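# Mount centrifuge rotor and tighten knob, unless rotor expired

## Task

The date is 11 July 2030. Read the use-by date for the rotor from the card on the centrifuge. If that date has not passed, lower the rotor fully onto the centrifuge drive, then thread the knob onto the top of the shaft, run it down until it meets the rotor, and tighten it firmly. If the date has passed, do not mount the rotor: leave it where it is and place the HOLD block on top of it. In either case the rotor must never be dropped.

## Robot and tools

Robot: two six-joint arms, left_arm and right_arm, each ending in a two-finger parallel gripper with a wrist camera. The scene frame has its origin at table-top height, midway between the arms' nominal bases, with +z up and +x out over the table. left_arm sits on the +y side (base near y +0.455), right_arm on the -y side (base near y -0.641). Every hand pose you send or read, including velocities and Hand target, is in that arm's own base frame, not the scene frame. Fixed cameras and the table use the scene frame.

Gripper axes: the fingers point along the gripper's +z and close along its y. end_effector_position is the point between the pads when shut; fingertips reach about 19 mm past it when closed and 6 mm when open.

The 20-number row. All motion commands use rows of 20 numbers covering both arms, even if one arm is idle. Numbers 1-10 are left_arm: x, y, z in metres, then qw, qx, qy, qz (w first), then gripper position, force_limit, speed. Numbers 11-20 are the same for right_arm. Position and quaternion are an absolute target pose in that arm's base frame, not an offset. The three gripper numbers each run from -1 to 1. position +1 is fully open (85 mm), about -0.8 is pads touching, -1 closes until blocked. force_limit sets how hard the motor pushes. speed sets how fast the gap changes: about 20 mm/s at -1, 85 at 0, 150 at +1. Slow closes with low force_limit grip gently; fast closes from well open grip hard (up to about 200+ N per pad). To keep an arm still, resend its exact last reported pose and its last three gripper numbers every call; a 0 is a real command, not 'unchanged'. Keep the same quaternion in every row if orientation should not change.

execute_actions(actions, cameras): actions is a list of up to 15-row tables; each row is one 1/30 s step, and a short table repeats its last row to fill 15 steps. Each action's target must lie within 0.6 m of the gripper's current spot along each of the gripper's axes, or it is refused; a bad first action rejects the whole call. An empty list returns a full status with all cameras. cameras picks images by name, or ["all"].

move(target, speed, blend, blocking, cameras): drives each gripper in a straight line from its Hand target to the pose in target, which is one 20-number row or up to 15 rows in sequence. speed is top path speed in m/s (0.002 to 3.2, default 0.25; turning up to twice that in rad/s), one value or one per leg. blend (m) rounds corners between listed targets; 0 stops at each. Moves are capped at 10 s. Paths ignore obstacles and the other arm, and grippers lag and overshoot more when fast. Avoid paths near an arm's own base. Changed finger numbers on later targets apply only when everything has come to rest there. blocking=false returns after about 0.5 s while motion continues; a new move then replaces it. The result adds a move: line with the ending (done, off_target, moving, held, fault) and any limits (paced = pose clipped, held = steps withheld). Done means within 3 mm and 2 degrees; it does not tell you about contact.

wait(seconds 0-10): runs time with last commands held. stop(): brakes a running move; fingers keep going. zoom_image(camera, region [x0,y0,x1,y1], at most 504 px each way) enlarges part of the latest image from cam_head_left, cam_head_right, cam_low, cam_left_wrist or cam_right_wrist; use it to read the card's date. read_manual(section) gives only licence texts. finished_scene() ends the scene permanently; the goal must hold without the robot.

Reading results: object_status 0 moving, 1 blocked while opening, 2 blocked while closing (a grip), 3 reached its position or pads met. position_measured is in counts: 3 open, 78 about 60 mm, 130 about 40 mm, 180 about 20 mm, 230 pads together. Hand target is where the arm is actually being sent; the orientation you asked for is clipped to 32 degrees from the current one per step, so resend the rest. Tool commands shows current gripper commands. Joint torques include arm weight and are noisy.

Hazards: a net outside force around 150 N on an arm or its load, or joint contact torque over the load limits (elbow 142, wrists 53.2 N m), stops that arm for 10 s; after such a stop, release a grip that pins the arm. Commanding even slightly past a firm contact can trigger this, and faster touches hit harder. Arms touching each other, or a gripper closing on the other's fingers, can end the scene. Holding loads or straining toward unreachable poses heats motors; a MOTOR HOT line warns, and 85 °C brakes the arm for 30-60 s. Do not drop the rotor, release moving parts, slam, or let anything leave the table. Loose items may get nudged occasionally. For screwing the knob, turn with a moderate grip and small rotations, regrasping rather than forcing.

Each tool is called after ">>>" as name(argument=value, ...), one argument or row to a line, values as JSON.

## Session

>>> execute_actions(
  actions=[],
)

Scene clock: 0.00 s.
left_arm: end_effector_position=(+0.5409, -0.7983, +0.3455) position_measured=3 object_status=3 end_effector_quat_wxyz=(-0.071, +0.986, +0.106, +0.104) | right_arm: end_effector_position=(+0.5396, +0.0588, +0.3981) position_measured=3 object_status=3 end_effector_quat_wxyz=(-0.136, +0.769, +0.514, +0.355)
Joint positions: left_arm=[1.912 -1.095 1.297 -1.68 -1.336 1.687] | right_arm=[2.493 -2.023 2.283 -1.799 -0.792 1.302]
Joint velocities: within noise
Joint torques (N m): no reading
Hand target: left_arm +0.5409, -0.7983, +0.3455; -0.071, +0.986, +0.106, +0.104 | right_arm +0.5396, +0.0588, +0.3981; -0.136, +0.769, +0.514, +0.355
Tool commands: left_gripper/position=+1.0 left_gripper/force_limit=+1.0 left_gripper/speed=+1.0 right_gripper/position=+1.0 right_gripper/force_limit=+1.0 right_gripper/speed=+1.0

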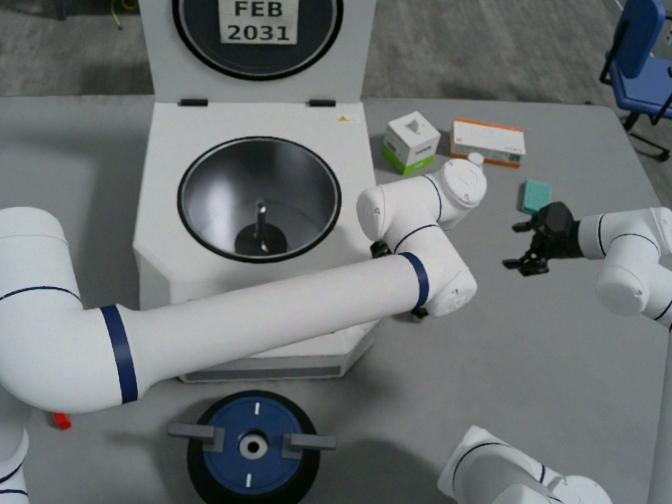

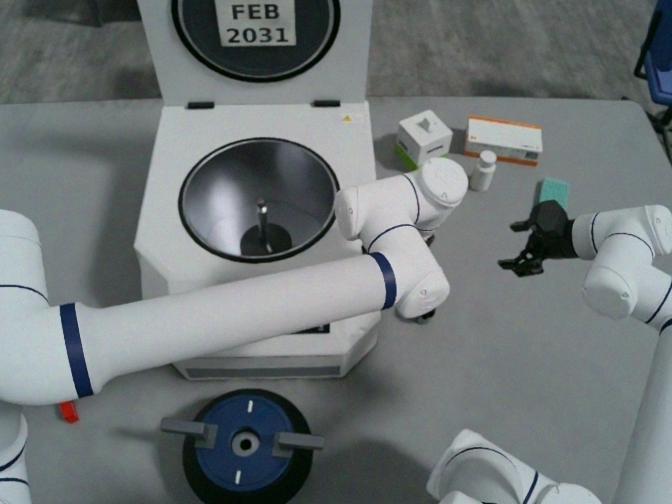

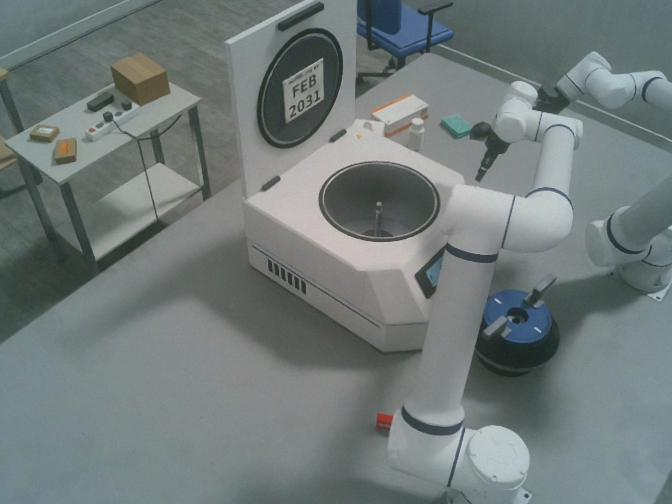

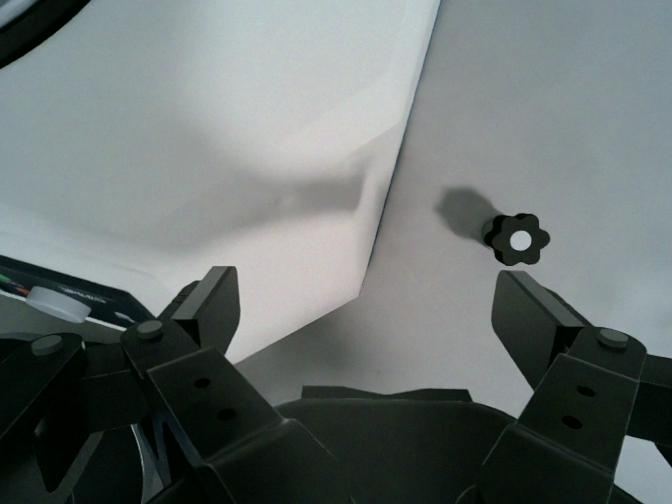

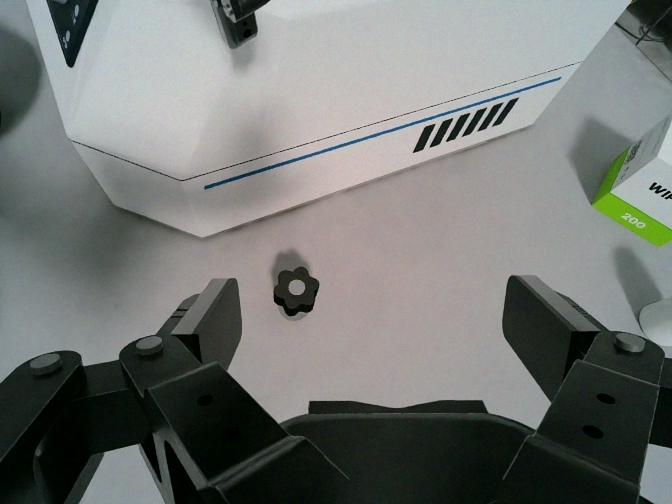

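>>> zoom_image(
  camera="cam_low",
  region=[240, 20, 370, 150],
)

>>> zoom_image(
  camera="cam_head_left",
  region=[130, 360, 370, 504],
)

>>> zoom_image(
  camera="cam_head_left",
  region=[160, 120, 360, 280],
)

>>> zoom_image(
  camera="cam_low",
  region=[300, 140, 580, 390],
)

>>> zoom_image(
  camera="cam_left_wrist",
  region=[420, 160, 600, 300],
)

>>> zoom_image(
  camera="cam_right_wrist",
  region=[220, 220, 380, 340],
)

Scaled by 3.877.

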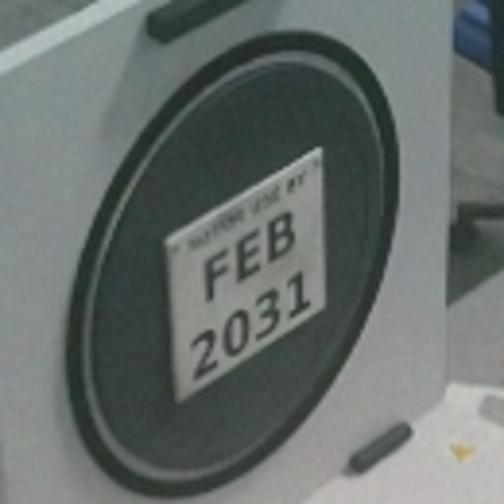

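Scaled by 2.100.

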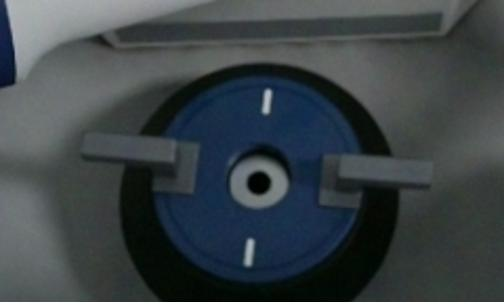

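Scaled by 2.520.

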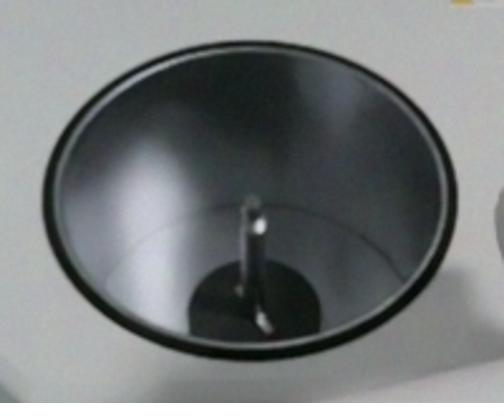

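Scaled by 1.800.

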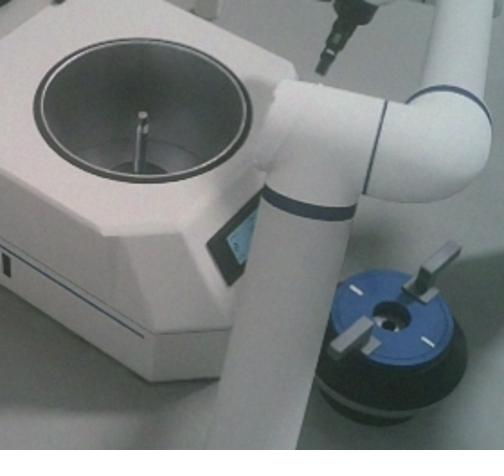

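Scaled by 2.800.

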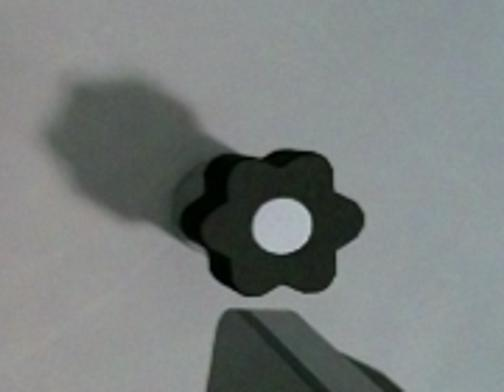

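Scaled by 3.150.

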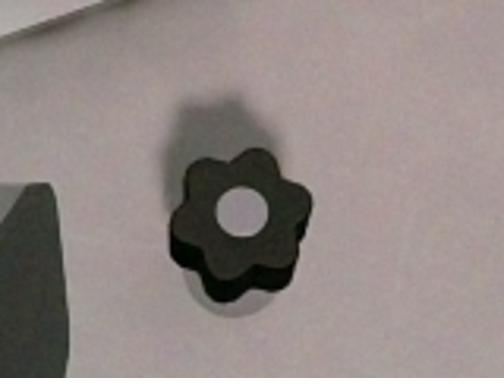

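>>> move(
  target=[
    [0.30,-0.60,0.45,0,1,0,0,1,1,1,0.592,0.1,0.38,0,0,1,0,1,1,1],
    [0.183,-0.378,0.45,0,0.7071,0.7071,0,1,1,1,0.592,0.178,0.30,0,0,1,0,1,1,1],
  ],
  blend=[0.05,0],
  speed=0.35,
  cameras=["all"],
)

Scene clock: 9.43 s.
left_arm: end_effector_position=(+0.1830, -0.3780, +0.4500) position_measured=3 object_status=3 end_effector_quat_wxyz=(+0.000, +0.707, +0.707, +0.000) | right_arm: end_effector_position=(+0.5920, +0.1780, +0.3000) position_measured=3 object_status=3 end_effector_quat_wxyz=(+0.000, +0.000, +1.000, +0.000)
Joint positions: left_arm=[1.585 -2.096 2.092 -1.566 -1.571 0.015] | right_arm=[3.142 -1.651 2.062 -1.982 -1.571 0.001]
Joint torques (N m): left_arm=[-16.97 -33.17 -44.95 -1.43 1.49 -2.09] | right_arm=[11.17 -17.01 -34.94 -3.58 -2.35 3.36]
Hand target: left_arm +0.1830, -0.3780, +0.4500; +0.000, +0.707, +0.707, +0.000 | right_arm +0.5920, +0.1780, +0.3000; +0.000, +0.000, +1.000, +0.000
Off the commanded pose: left_arm 0.000 m, 0 deg | right_arm 0.000 m, 0 deg.
move: done
camera_calibration:
cam_left_wrist: T_world_to_cam=[[0.999815, 0.0034366, -0.0189446, -0.161153], [0.00969437, -0.939972, 0.341114, -0.49401], [-0.0166351, -0.341235, -0.939831, 0.422565], [0, 0, 0, 1]] pos_world=[0.172941, -0.319608, 0.562601]
cam_right_wrist: T_world_to_cam=[[0.0126306, 0.999919, 0.00128746, -0.175927], [0.943382, -0.0123432, 0.331479, -0.634259], [0.331468, -0.0029722, -0.943462, 0.213675], [0, 0, 0, 1]] pos_world=[0.529744, 0.168719, 0.412064]

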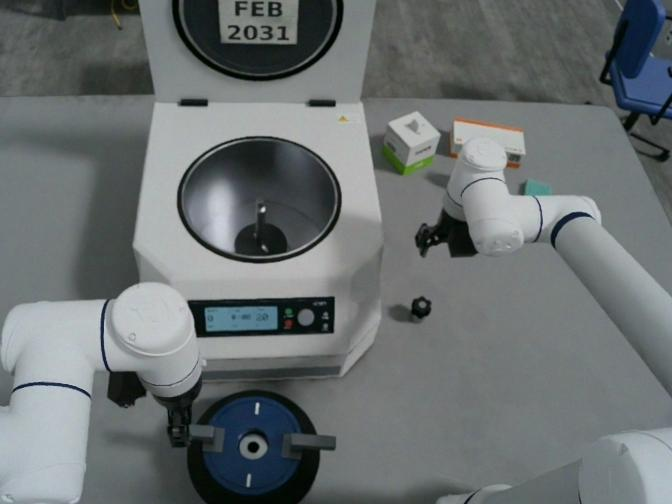

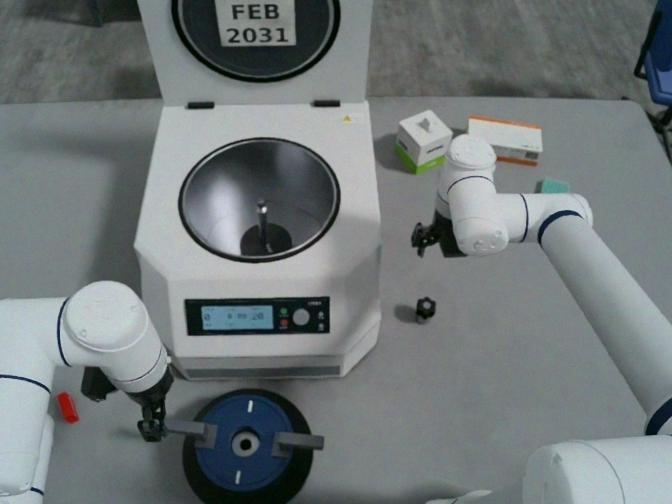

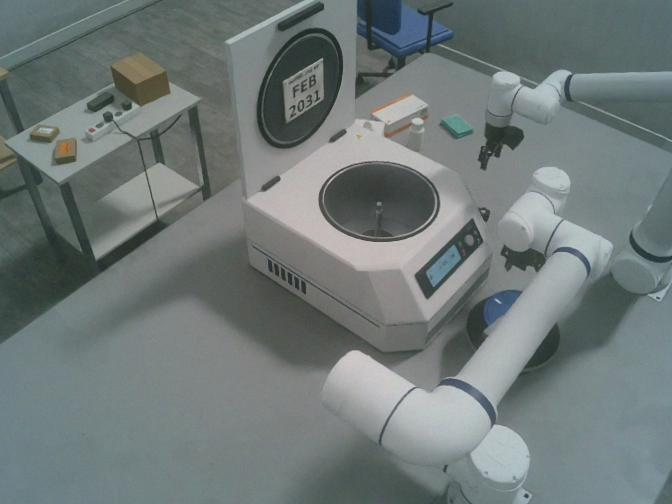

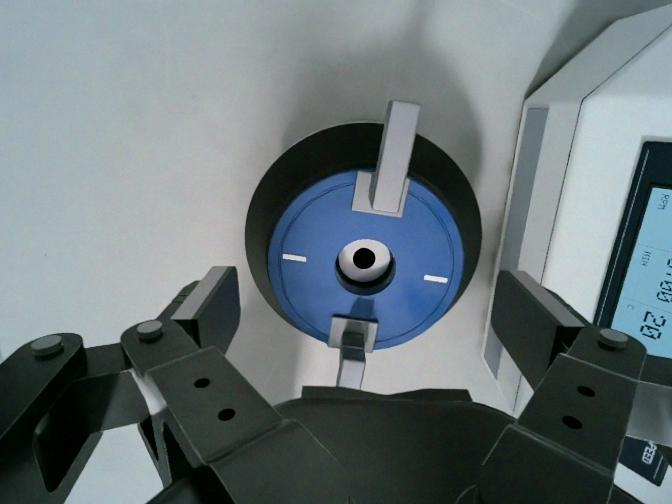

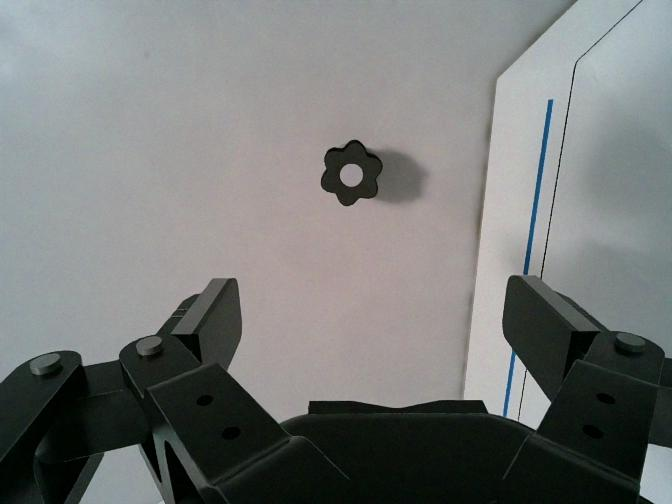

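>>> zoom_image(
  camera="cam_left_wrist",
  region=[230, 90, 500, 400],
)

>>> zoom_image(
  camera="cam_right_wrist",
  region=[290, 110, 450, 230],
)

>>> zoom_image(
  camera="cam_low",
  region=[300, 140, 450, 260],
)

Scaled by 1.626.

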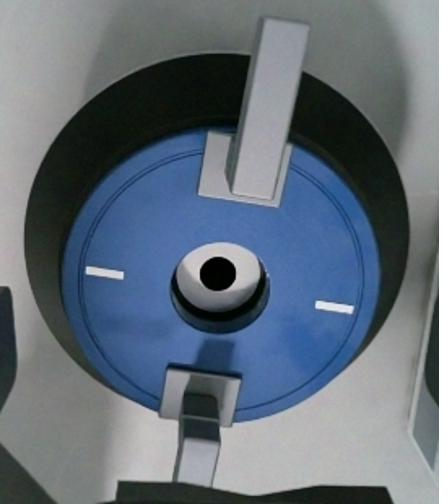

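Scaled by 3.150.

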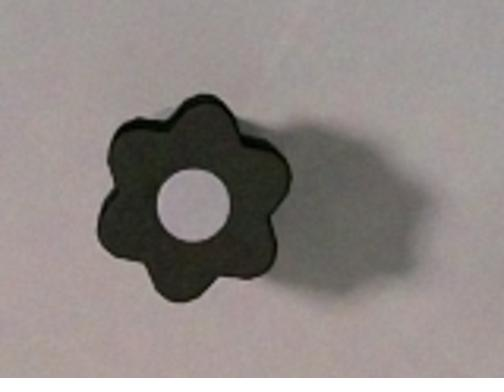

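Scaled by 3.360.

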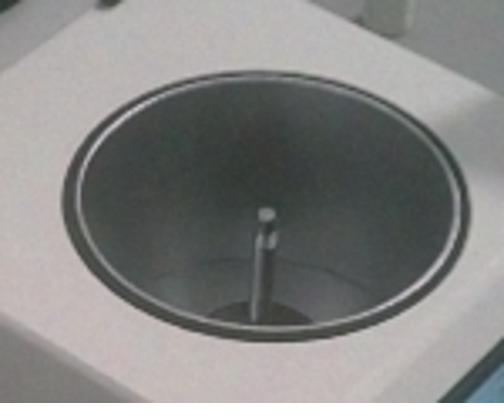

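>>> move(
  target=[
    [0.183,-0.378,0.45,0,0.7071,0.7071,0,1,1,1,0.592,0.25,0.44,0,0,1,0,1,1,1],
    [0.183,-0.378,0.45,0,0.7071,0.7071,0,1,1,1,0.735,0.586,0.42,0,0,1,0,1,1,1],
  ],
  blend=[0.05,0],
  speed=0.35,
  cameras=["all"],
)

>>> zoom_image(
  camera="cam_right_wrist",
  region=[200, 60, 480, 340],
)

Scene clock: 12.20 s.
left_arm: end_effector_position=(+0.1830, -0.3780, +0.4500) position_measured=3 object_status=3 end_effector_quat_wxyz=(+0.000, +0.707, +0.707, +0.000) | right_arm: end_effector_position=(+0.7349, +0.5859, +0.4200) position_measured=3 object_status=3 end_effector_quat_wxyz=(+0.000, +0.000, +1.000, +0.000)
Joint positions: left_arm=[1.585 -2.096 2.092 -1.566 -1.571 0.014] | right_arm=[3.625 -1.174 1.284 -1.681 -1.571 0.483]
Joint torques (N m): left_arm=[-14.7 -33.12 -45.5 -1.29 1.69 -1.88] | right_arm=[10.97 -48.71 -55.65 -0.78 -2.23 3.18]
Hand target: left_arm +0.1830, -0.3780, +0.4500; +0.000, +0.707, +0.707, +0.000 | right_arm +0.7350, +0.5860, +0.4200; +0.000, +0.000, +1.000, +0.000
Off the commanded pose: left_arm 0.000 m, 0 deg | right_arm 0.000 m, 0 deg.
move: done
camera_calibration:
cam_left_wrist: T_world_to_cam=[[0.999814, 0.00365888, -0.0189207, -0.161096], [0.00989516, -0.93997, 0.341112, -0.49395], [-0.0165368, -0.341236, -0.939832, 0.422582], [0, 0, 0, 1]] pos_world=[0.172942, -0.319508, 0.562601]
cam_right_wrist: T_world_to_cam=[[0.0126302, 0.999919, 0.00128916, -0.585855], [0.94335, -0.0123432, 0.331568, -0.803836], [0.331558, -0.00297166, -0.94343, 0.280659], [0, 0, 0, 1]] pos_world=[0.672644, 0.576719, 0.532064]

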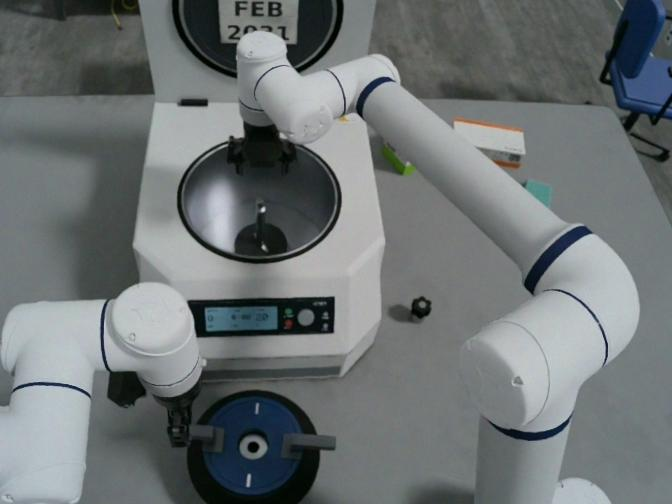

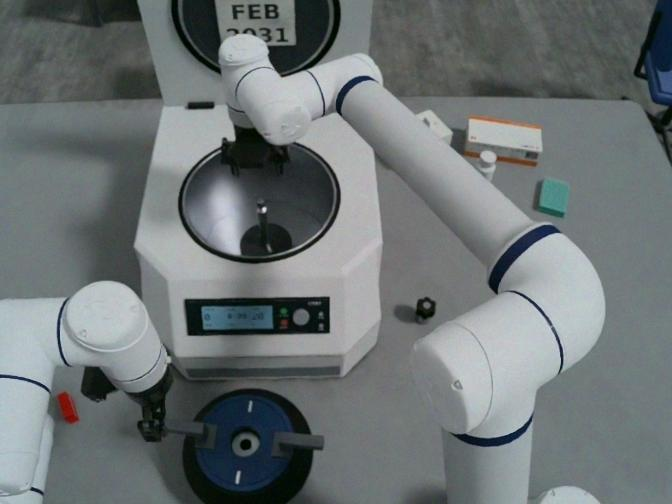

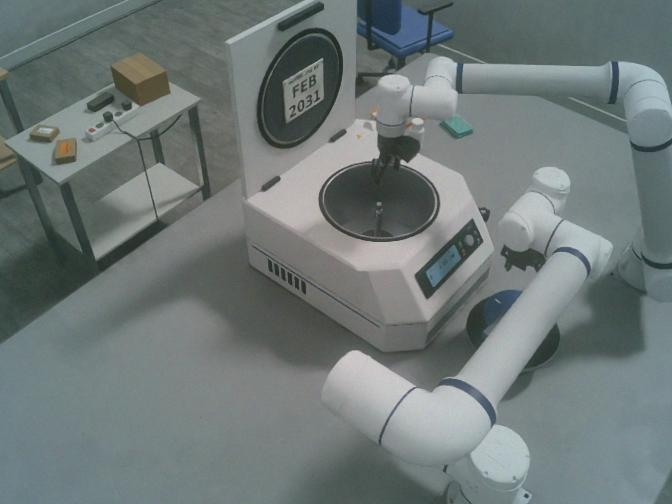

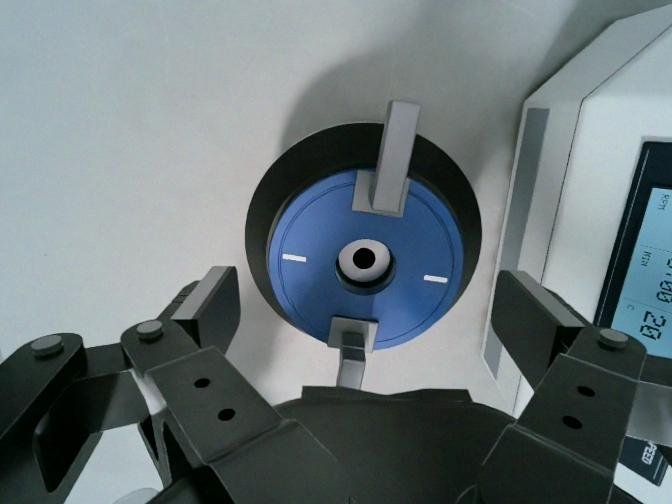

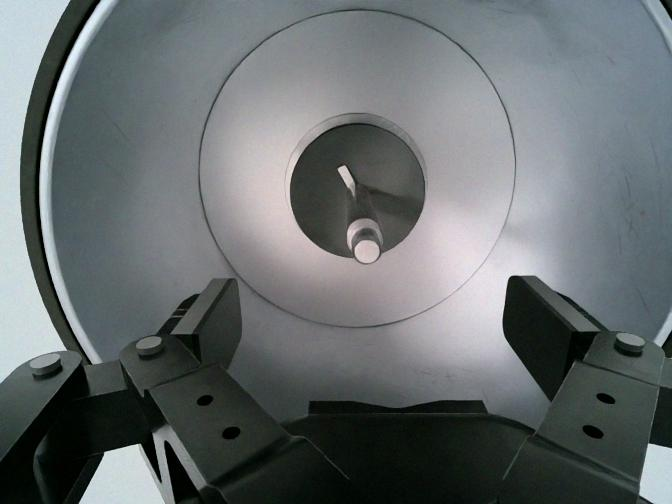

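Scaled by 1.800.

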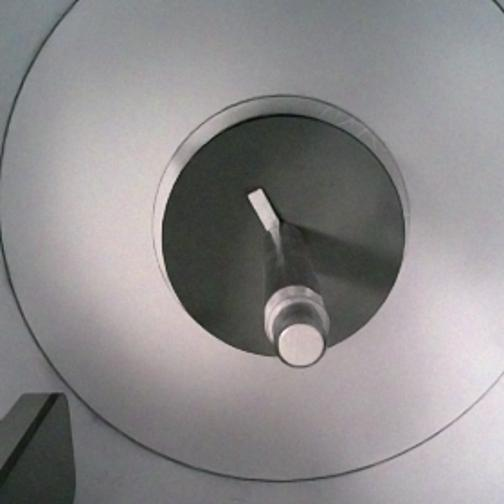

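>>> zoom_image(
  camera="cam_head_left",
  region=[155, 380, 345, 504],
)

>>> zoom_image(
  camera="cam_head_right",
  region=[150, 380, 340, 504],
)

>>> zoom_image(
  camera="cam_left_wrist",
  region=[320, 80, 460, 230],
)

>>> zoom_image(
  camera="cam_left_wrist",
  region=[290, 280, 420, 400],
)

Scaled by 2.653.

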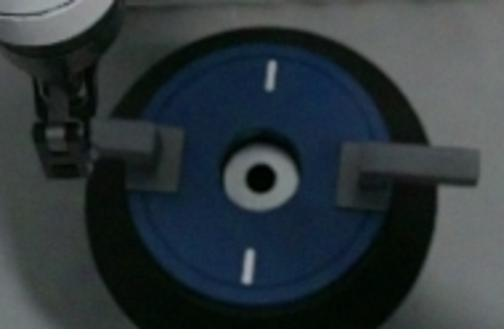

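Scaled by 2.653.

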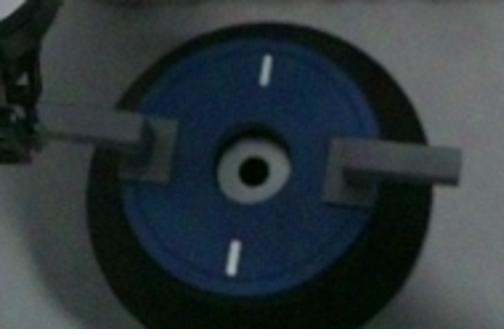

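Scaled by 3.360.

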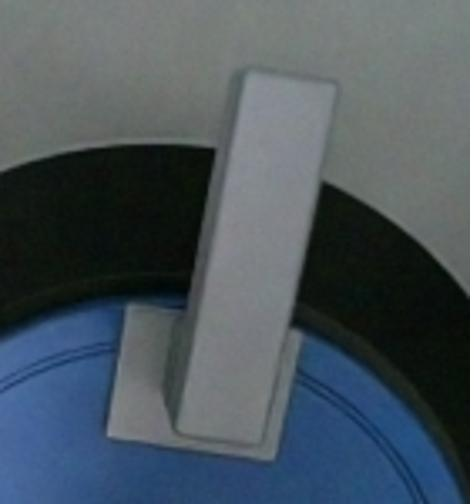

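Scaled by 3.877.

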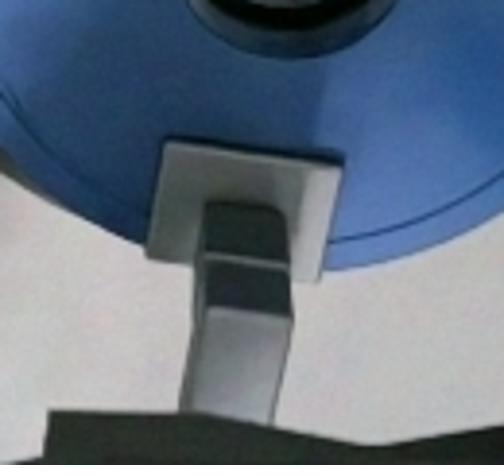

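>>> move(
  target=[
    [0.2038,-0.3488,0.37,0,0.7547,0.6561,0,1,1,1,0.40,0.52,0.42,0,0.3827,-0.9239,0,1,1,1],
    [0.2038,-0.3488,0.37,0,0.7547,0.6561,0,1,1,1,0.2139,0.4897,0.37,0,0.6600,-0.7513,0,1,1,1],
  ],
  blend=[0.05,0],
  speed=0.35,
  cameras=["all"],
)

>>> zoom_image(
  camera="cam_left_wrist",
  region=[200, 50, 500, 350],
)

>>> zoom_image(
  camera="cam_right_wrist",
  region=[200, 50, 500, 350],
)

Scene clock: 17.57 s.
left_arm: end_effector_position=(+0.2038, -0.3488, +0.3700) position_measured=3 object_status=3 end_effector_quat_wxyz=(+0.000, +0.755, +0.656, +0.000) | right_arm: end_effector_position=(+0.2140, +0.4897, +0.3700) position_measured=3 object_status=3 end_effector_quat_wxyz=(+0.000, -0.660, +0.751, +0.000)
Joint positions: left_arm=[1.645 -2.122 2.243 -1.693 -1.571 0.213] | right_arm=[3.962 -1.848 2.09 -1.813 -1.571 -0.621]
Joint torques (N m): left_arm=[15.35 -29.1 -44.9 -9.76 -1.52 3.26] | right_arm=[14.96 -27.1 -39.43 -3.49 2.08 -3.04]
Hand target: left_arm +0.2038, -0.3488, +0.3700; +0.000, +0.755, +0.656, +0.000 | right_arm +0.2139, +0.4897, +0.3700; +0.000, -0.660, +0.751, +0.000
Off the commanded pose: left_arm 0.000 m, 0 deg | right_arm 0.000 m, 0 deg.
move: done
camera_calibration:
cam_left_wrist: T_world_to_cam=[[0.990606, -0.135443, -0.018852, -0.230161], [-0.120967, -0.932212, 0.341099, -0.410052], [-0.0637733, -0.335614, -0.939839, 0.369288], [0, 0, 0, 1]] pos_world=[0.201946, -0.289491, 0.482601]
cam_right_wrist: T_world_to_cam=[[-0.989905, 0.141729, 0.00127264, 0.151842], [0.134134, 0.933883, 0.331467, -0.587184], [0.0457899, 0.328292, -0.943466, 0.304861], [0, 0, 0, 1]] pos_world=[0.215111, 0.426757, 0.482064]

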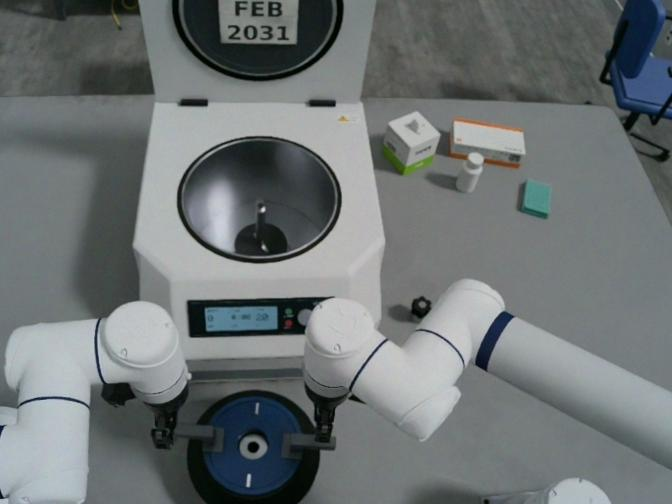

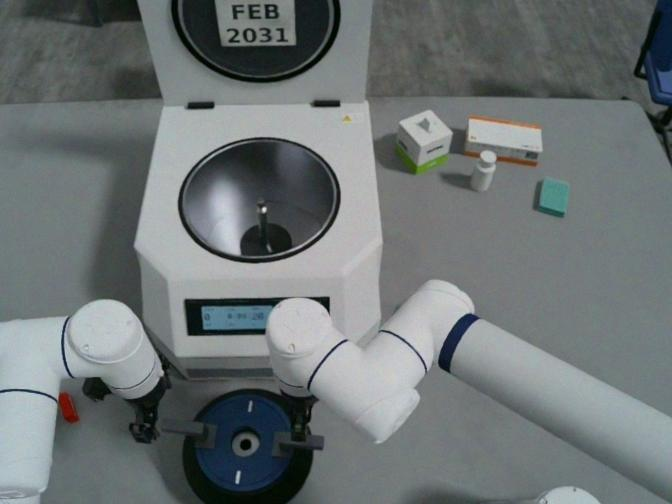

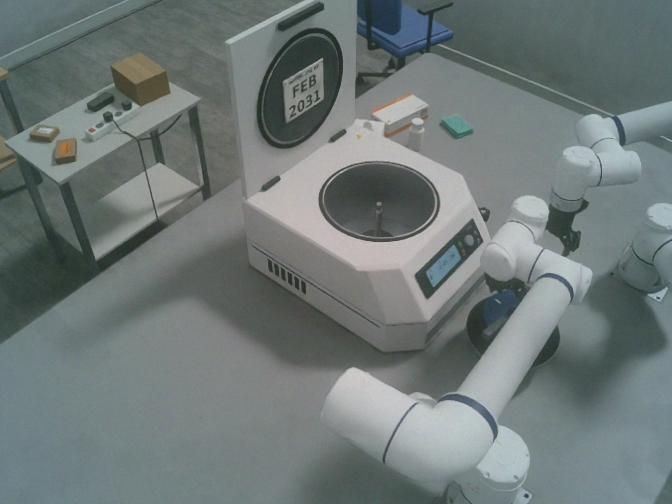

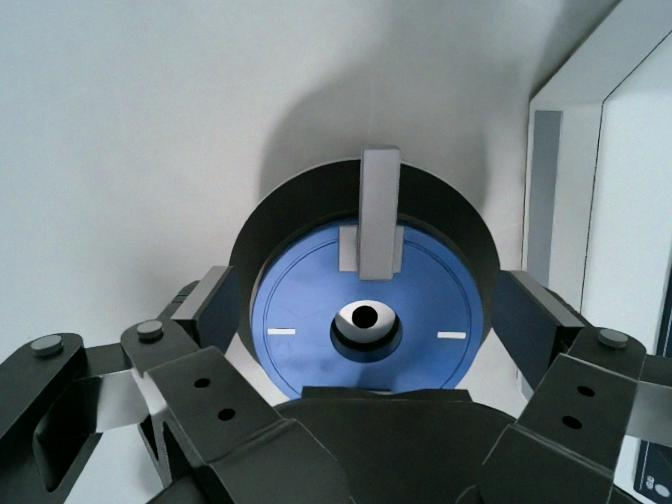

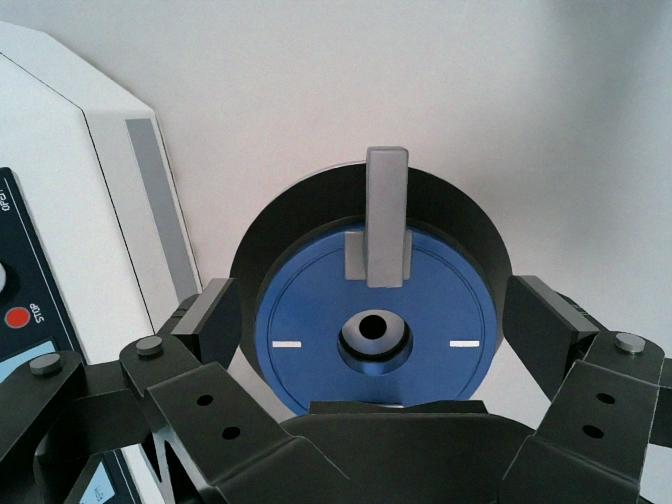

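Scaled by 1.680.

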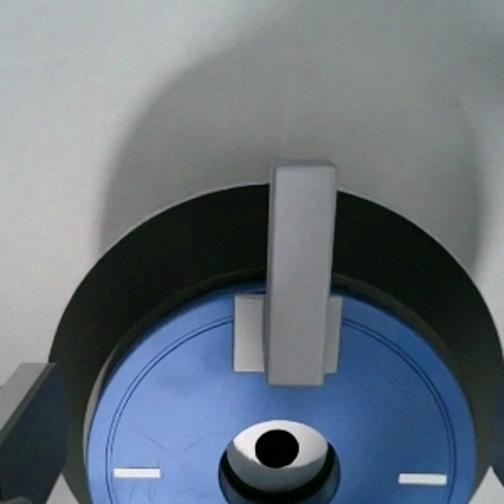

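Scaled by 1.680.

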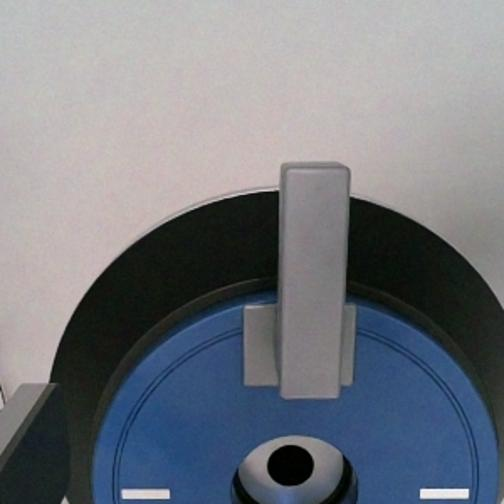

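>>> move(
  target=[
    [0.2153,-0.358,0.26,0,0.7593,0.6508,0,1,1,1,0.1917,0.5008,0.26,0,0.6554,-0.7553,0,1,1,1],
    [0.2153,-0.358,0.215,0,0.7593,0.6508,0,1,1,1,0.1917,0.5008,0.215,0,0.6554,-0.7553,0,1,1,1],
  ],
  blend=[0.02,0],
  speed=[0.25,0.1],
  cameras=["all"],
)

>>> zoom_image(
  camera="cam_left_wrist",
  region=[200, 150, 500, 450],
)

>>> zoom_image(
  camera="cam_right_wrist",
  region=[200, 150, 500, 450],
)

Scene clock: 20.20 s.
left_arm: end_effector_position=(+0.2153, -0.3580, +0.2151) position_measured=3 object_status=3 end_effector_quat_wxyz=(+0.000, +0.759, +0.651, +0.000) | right_arm: end_effector_position=(+0.1917, +0.5008, +0.2151) position_measured=3 object_status=3 end_effector_quat_wxyz=(+0.000, -0.655, +0.755, +0.000)
Joint positions: left_arm=[1.673 -1.983 2.463 -2.051 -1.571 0.256] | right_arm=[4.009 -1.722 2.292 -2.141 -1.571 -0.562]
Joint torques (N m): left_arm=[15.64 6.35 -38.88 -9.75 -1.65 3.31] | right_arm=[13.71 -14.52 -30.67 -3.86 -2.57 3.2]
Hand target: left_arm +0.2153, -0.3580, +0.2150; +0.000, +0.759, +0.651, +0.000 | right_arm +0.1917, +0.5008, +0.2150; +0.000, -0.655, +0.755, +0.000
Off the commanded pose: left_arm 0.000 m, 0 deg | right_arm 0.000 m, 0 deg.
move: done
camera_calibration:
cam_left_wrist: T_world_to_cam=[[0.988608, -0.149319, -0.0189385, -0.250277], [-0.133998, -0.93043, 0.341094, -0.360946], [-0.0685528, -0.33467, -0.939838, 0.222724], [0, 0, 0, 1]] pos_world=[0.214328, -0.298667, 0.327701]
cam_right_wrist: T_world_to_cam=[[-0.988154, 0.15346, 0.00129022, 0.122186], [0.145206, 0.93222, 0.331482, -0.544523], [0.0496663, 0.327743, -0.943461, 0.155621], [0, 0, 0, 1]] pos_world=[0.192077, 0.437861, 0.327164]

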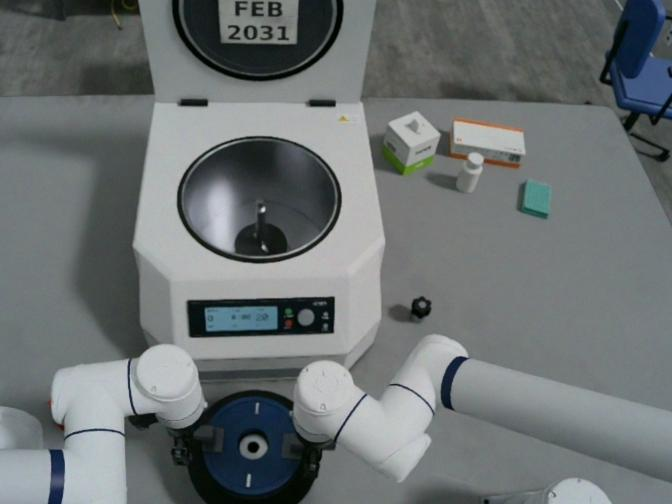

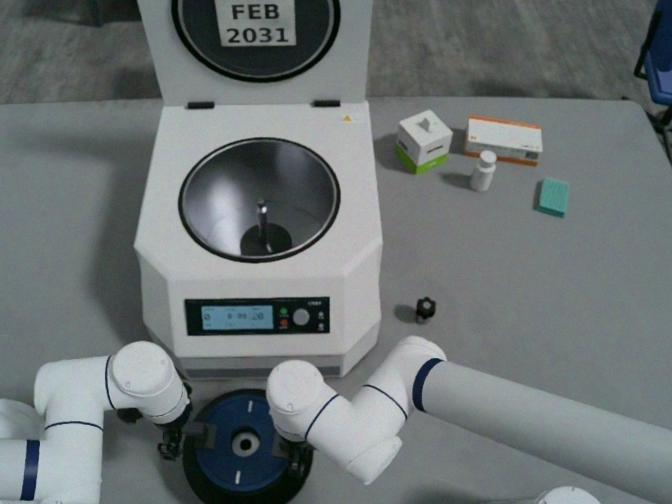

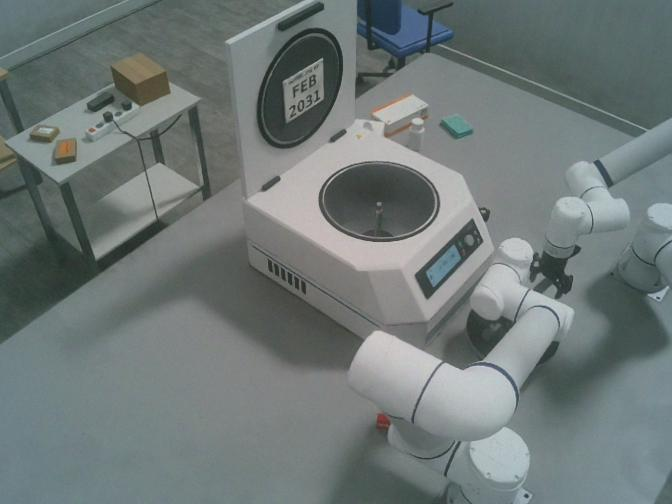

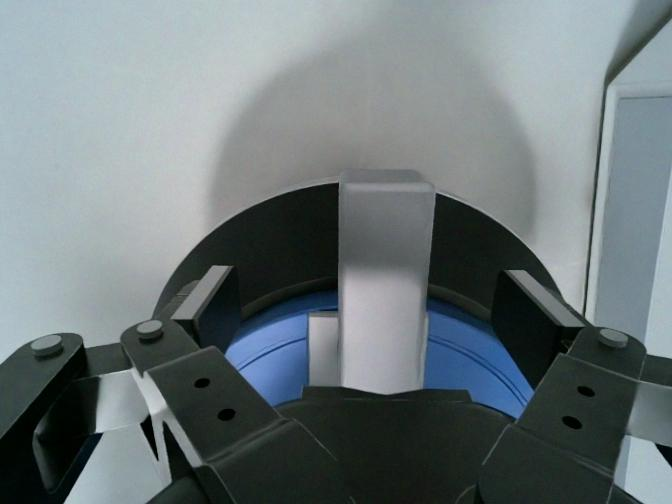

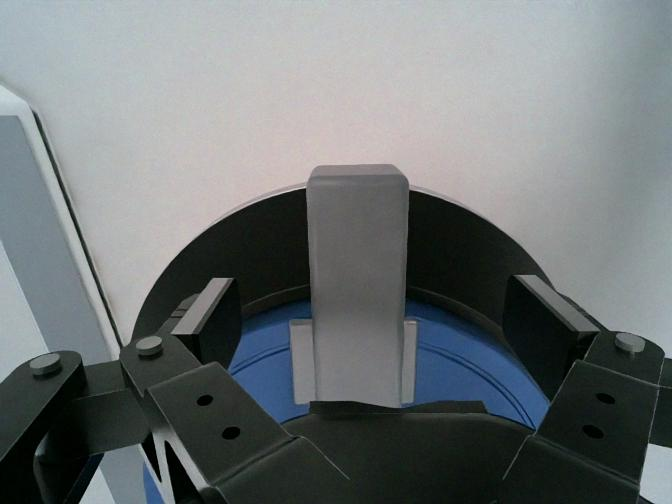

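Scaled by 1.680.

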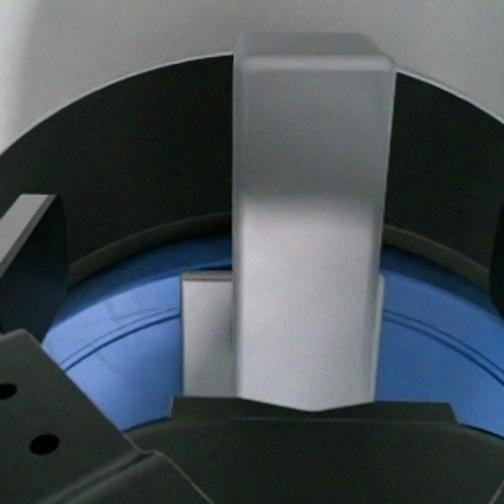

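Scaled by 1.680.

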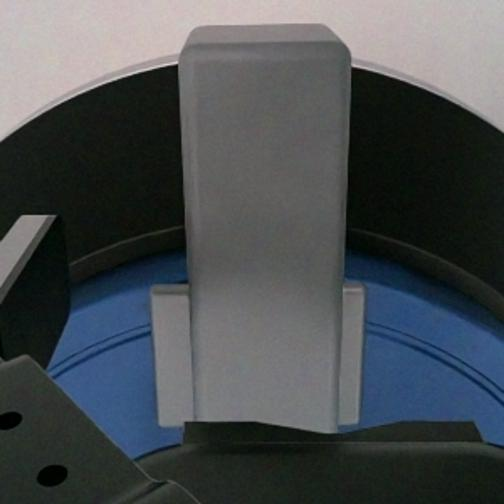

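>>> move(
  target=[
    [0.2183,-0.3584,0.213,0,0.7593,0.6508,0,1,1,1,0.1947,0.5004,0.213,0,0.6554,-0.7553,0,1,1,1],
    [0.2183,-0.3584,0.213,0,0.7593,0.6508,0,-1,0,-1,0.1947,0.5004,0.213,0,0.6554,-0.7553,0,-1,0,-1],
  ],
  speed=0.1,
  cameras=["cam_left_wrist","cam_right_wrist"],
)

Scene clock: 24.83 s.
left_arm: end_effector_position=(+0.2183, -0.3584, +0.2130) position_measured=172 object_status=0 end_effector_quat_wxyz=(+0.000, +0.759, +0.651, +0.000) | right_arm: end_effector_position=(+0.1948, +0.5004, +0.2130) position_measured=172 object_status=0 end_effector_quat_wxyz=(+0.000, -0.655, +0.755, +0.000)
Joint positions: left_arm=[1.681 -1.975 2.463 -2.059 -1.571 0.264] | right_arm=[4.004 -1.718 2.293 -2.146 -1.571 -0.567]
Joint torques (N m): left_arm=[3.94 5.02 -39.28 -4.15 -1.09 3.33] | right_arm=[9.35 -11.96 -31.55 0.81 2.46 -3.22]
Hand target: left_arm +0.2183, -0.3584, +0.2130; +0.000, +0.759, +0.651, +0.000 | right_arm +0.1947, +0.5004, +0.2130; +0.000, -0.655, +0.755, +0.000
Off the commanded pose: left_arm 0.000 m, 0 deg | right_arm 0.000 m, 0 deg.
move: done
camera_calibration:
cam_left_wrist: T_world_to_cam=[[0.988613, -0.149296, -0.0188263, -0.253373], [-0.134008, -0.930401, 0.341169, -0.360214], [-0.068451, -0.334761, -0.939814, 0.220764], [0, 0, 0, 1]] pos_world=[0.217328, -0.299068, 0.325601]
cam_right_wrist: T_world_to_cam=[[-0.988149, 0.153491, 0.00119684, 0.12523], [0.145205, 0.932216, 0.331496, -0.543891], [0.049766, 0.327741, -0.943456, 0.153602], [0, 0, 0, 1]] pos_world=[0.195077, 0.437461, 0.325064]
Images, in order (width x height): cam_left_wrist 672x504, cam_right_wrist 672x504.

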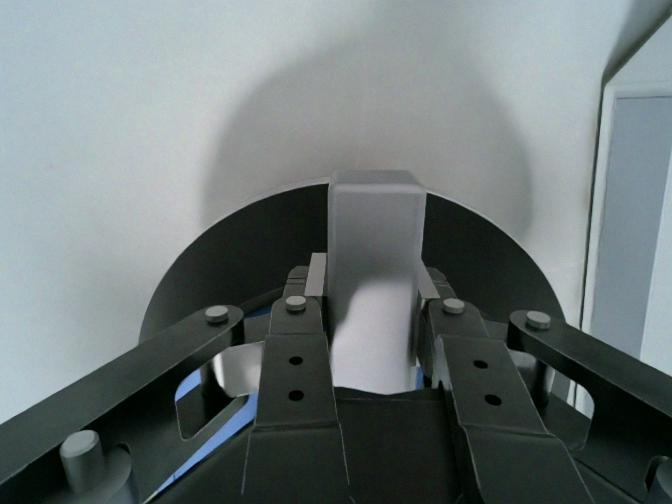

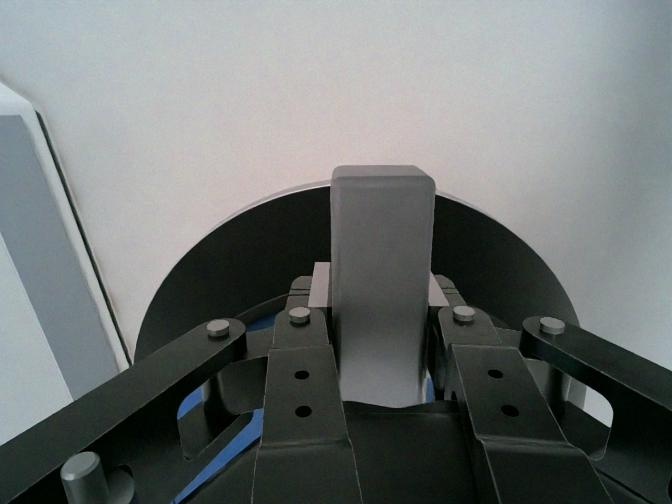

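>>> wait(
  seconds=0.5,
)

Scene clock: 25.40 s.
left_arm: end_effector_position=(+0.2183, -0.3584, +0.2130) position_measured=172 object_status=2 end_effector_quat_wxyz=(+0.000, +0.759, +0.651, +0.000) | right_arm: end_effector_position=(+0.1947, +0.5004, +0.2130) position_measured=172 object_status=2 end_effector_quat_wxyz=(+0.000, -0.655, +0.755, +0.000)
Joint positions: left_arm=[1.681 -1.975 2.463 -2.059 -1.571 0.264] | right_arm=[4.004 -1.718 2.293 -2.146 -1.571 -0.567]
Joint torques (N m): left_arm=[-8.57 4.16 -39.5 -2.03 -0.9 3.48] | right_arm=[15.28 -9.95 -32.05 0.93 4.4 -2.88]
Hand target: left_arm +0.2183, -0.3584, +0.2130; +0.000, +0.759, +0.651, +0.000 | right_arm +0.1947, +0.5004, +0.2130; +0.000, -0.655, +0.755, +0.000
Tool commands: left_gripper/position=-1.0 left_gripper/force_limit=+0.0 left_gripper/speed=-1.0 right_gripper/position=-1.0 right_gripper/force_limit=+0.0 right_gripper/speed=-1.0
Off the commanded pose: left_arm 0.000 m, 0 deg | right_arm 0.000 m, 0 deg.
wait: 0.50 s; at rest by 0.10 s


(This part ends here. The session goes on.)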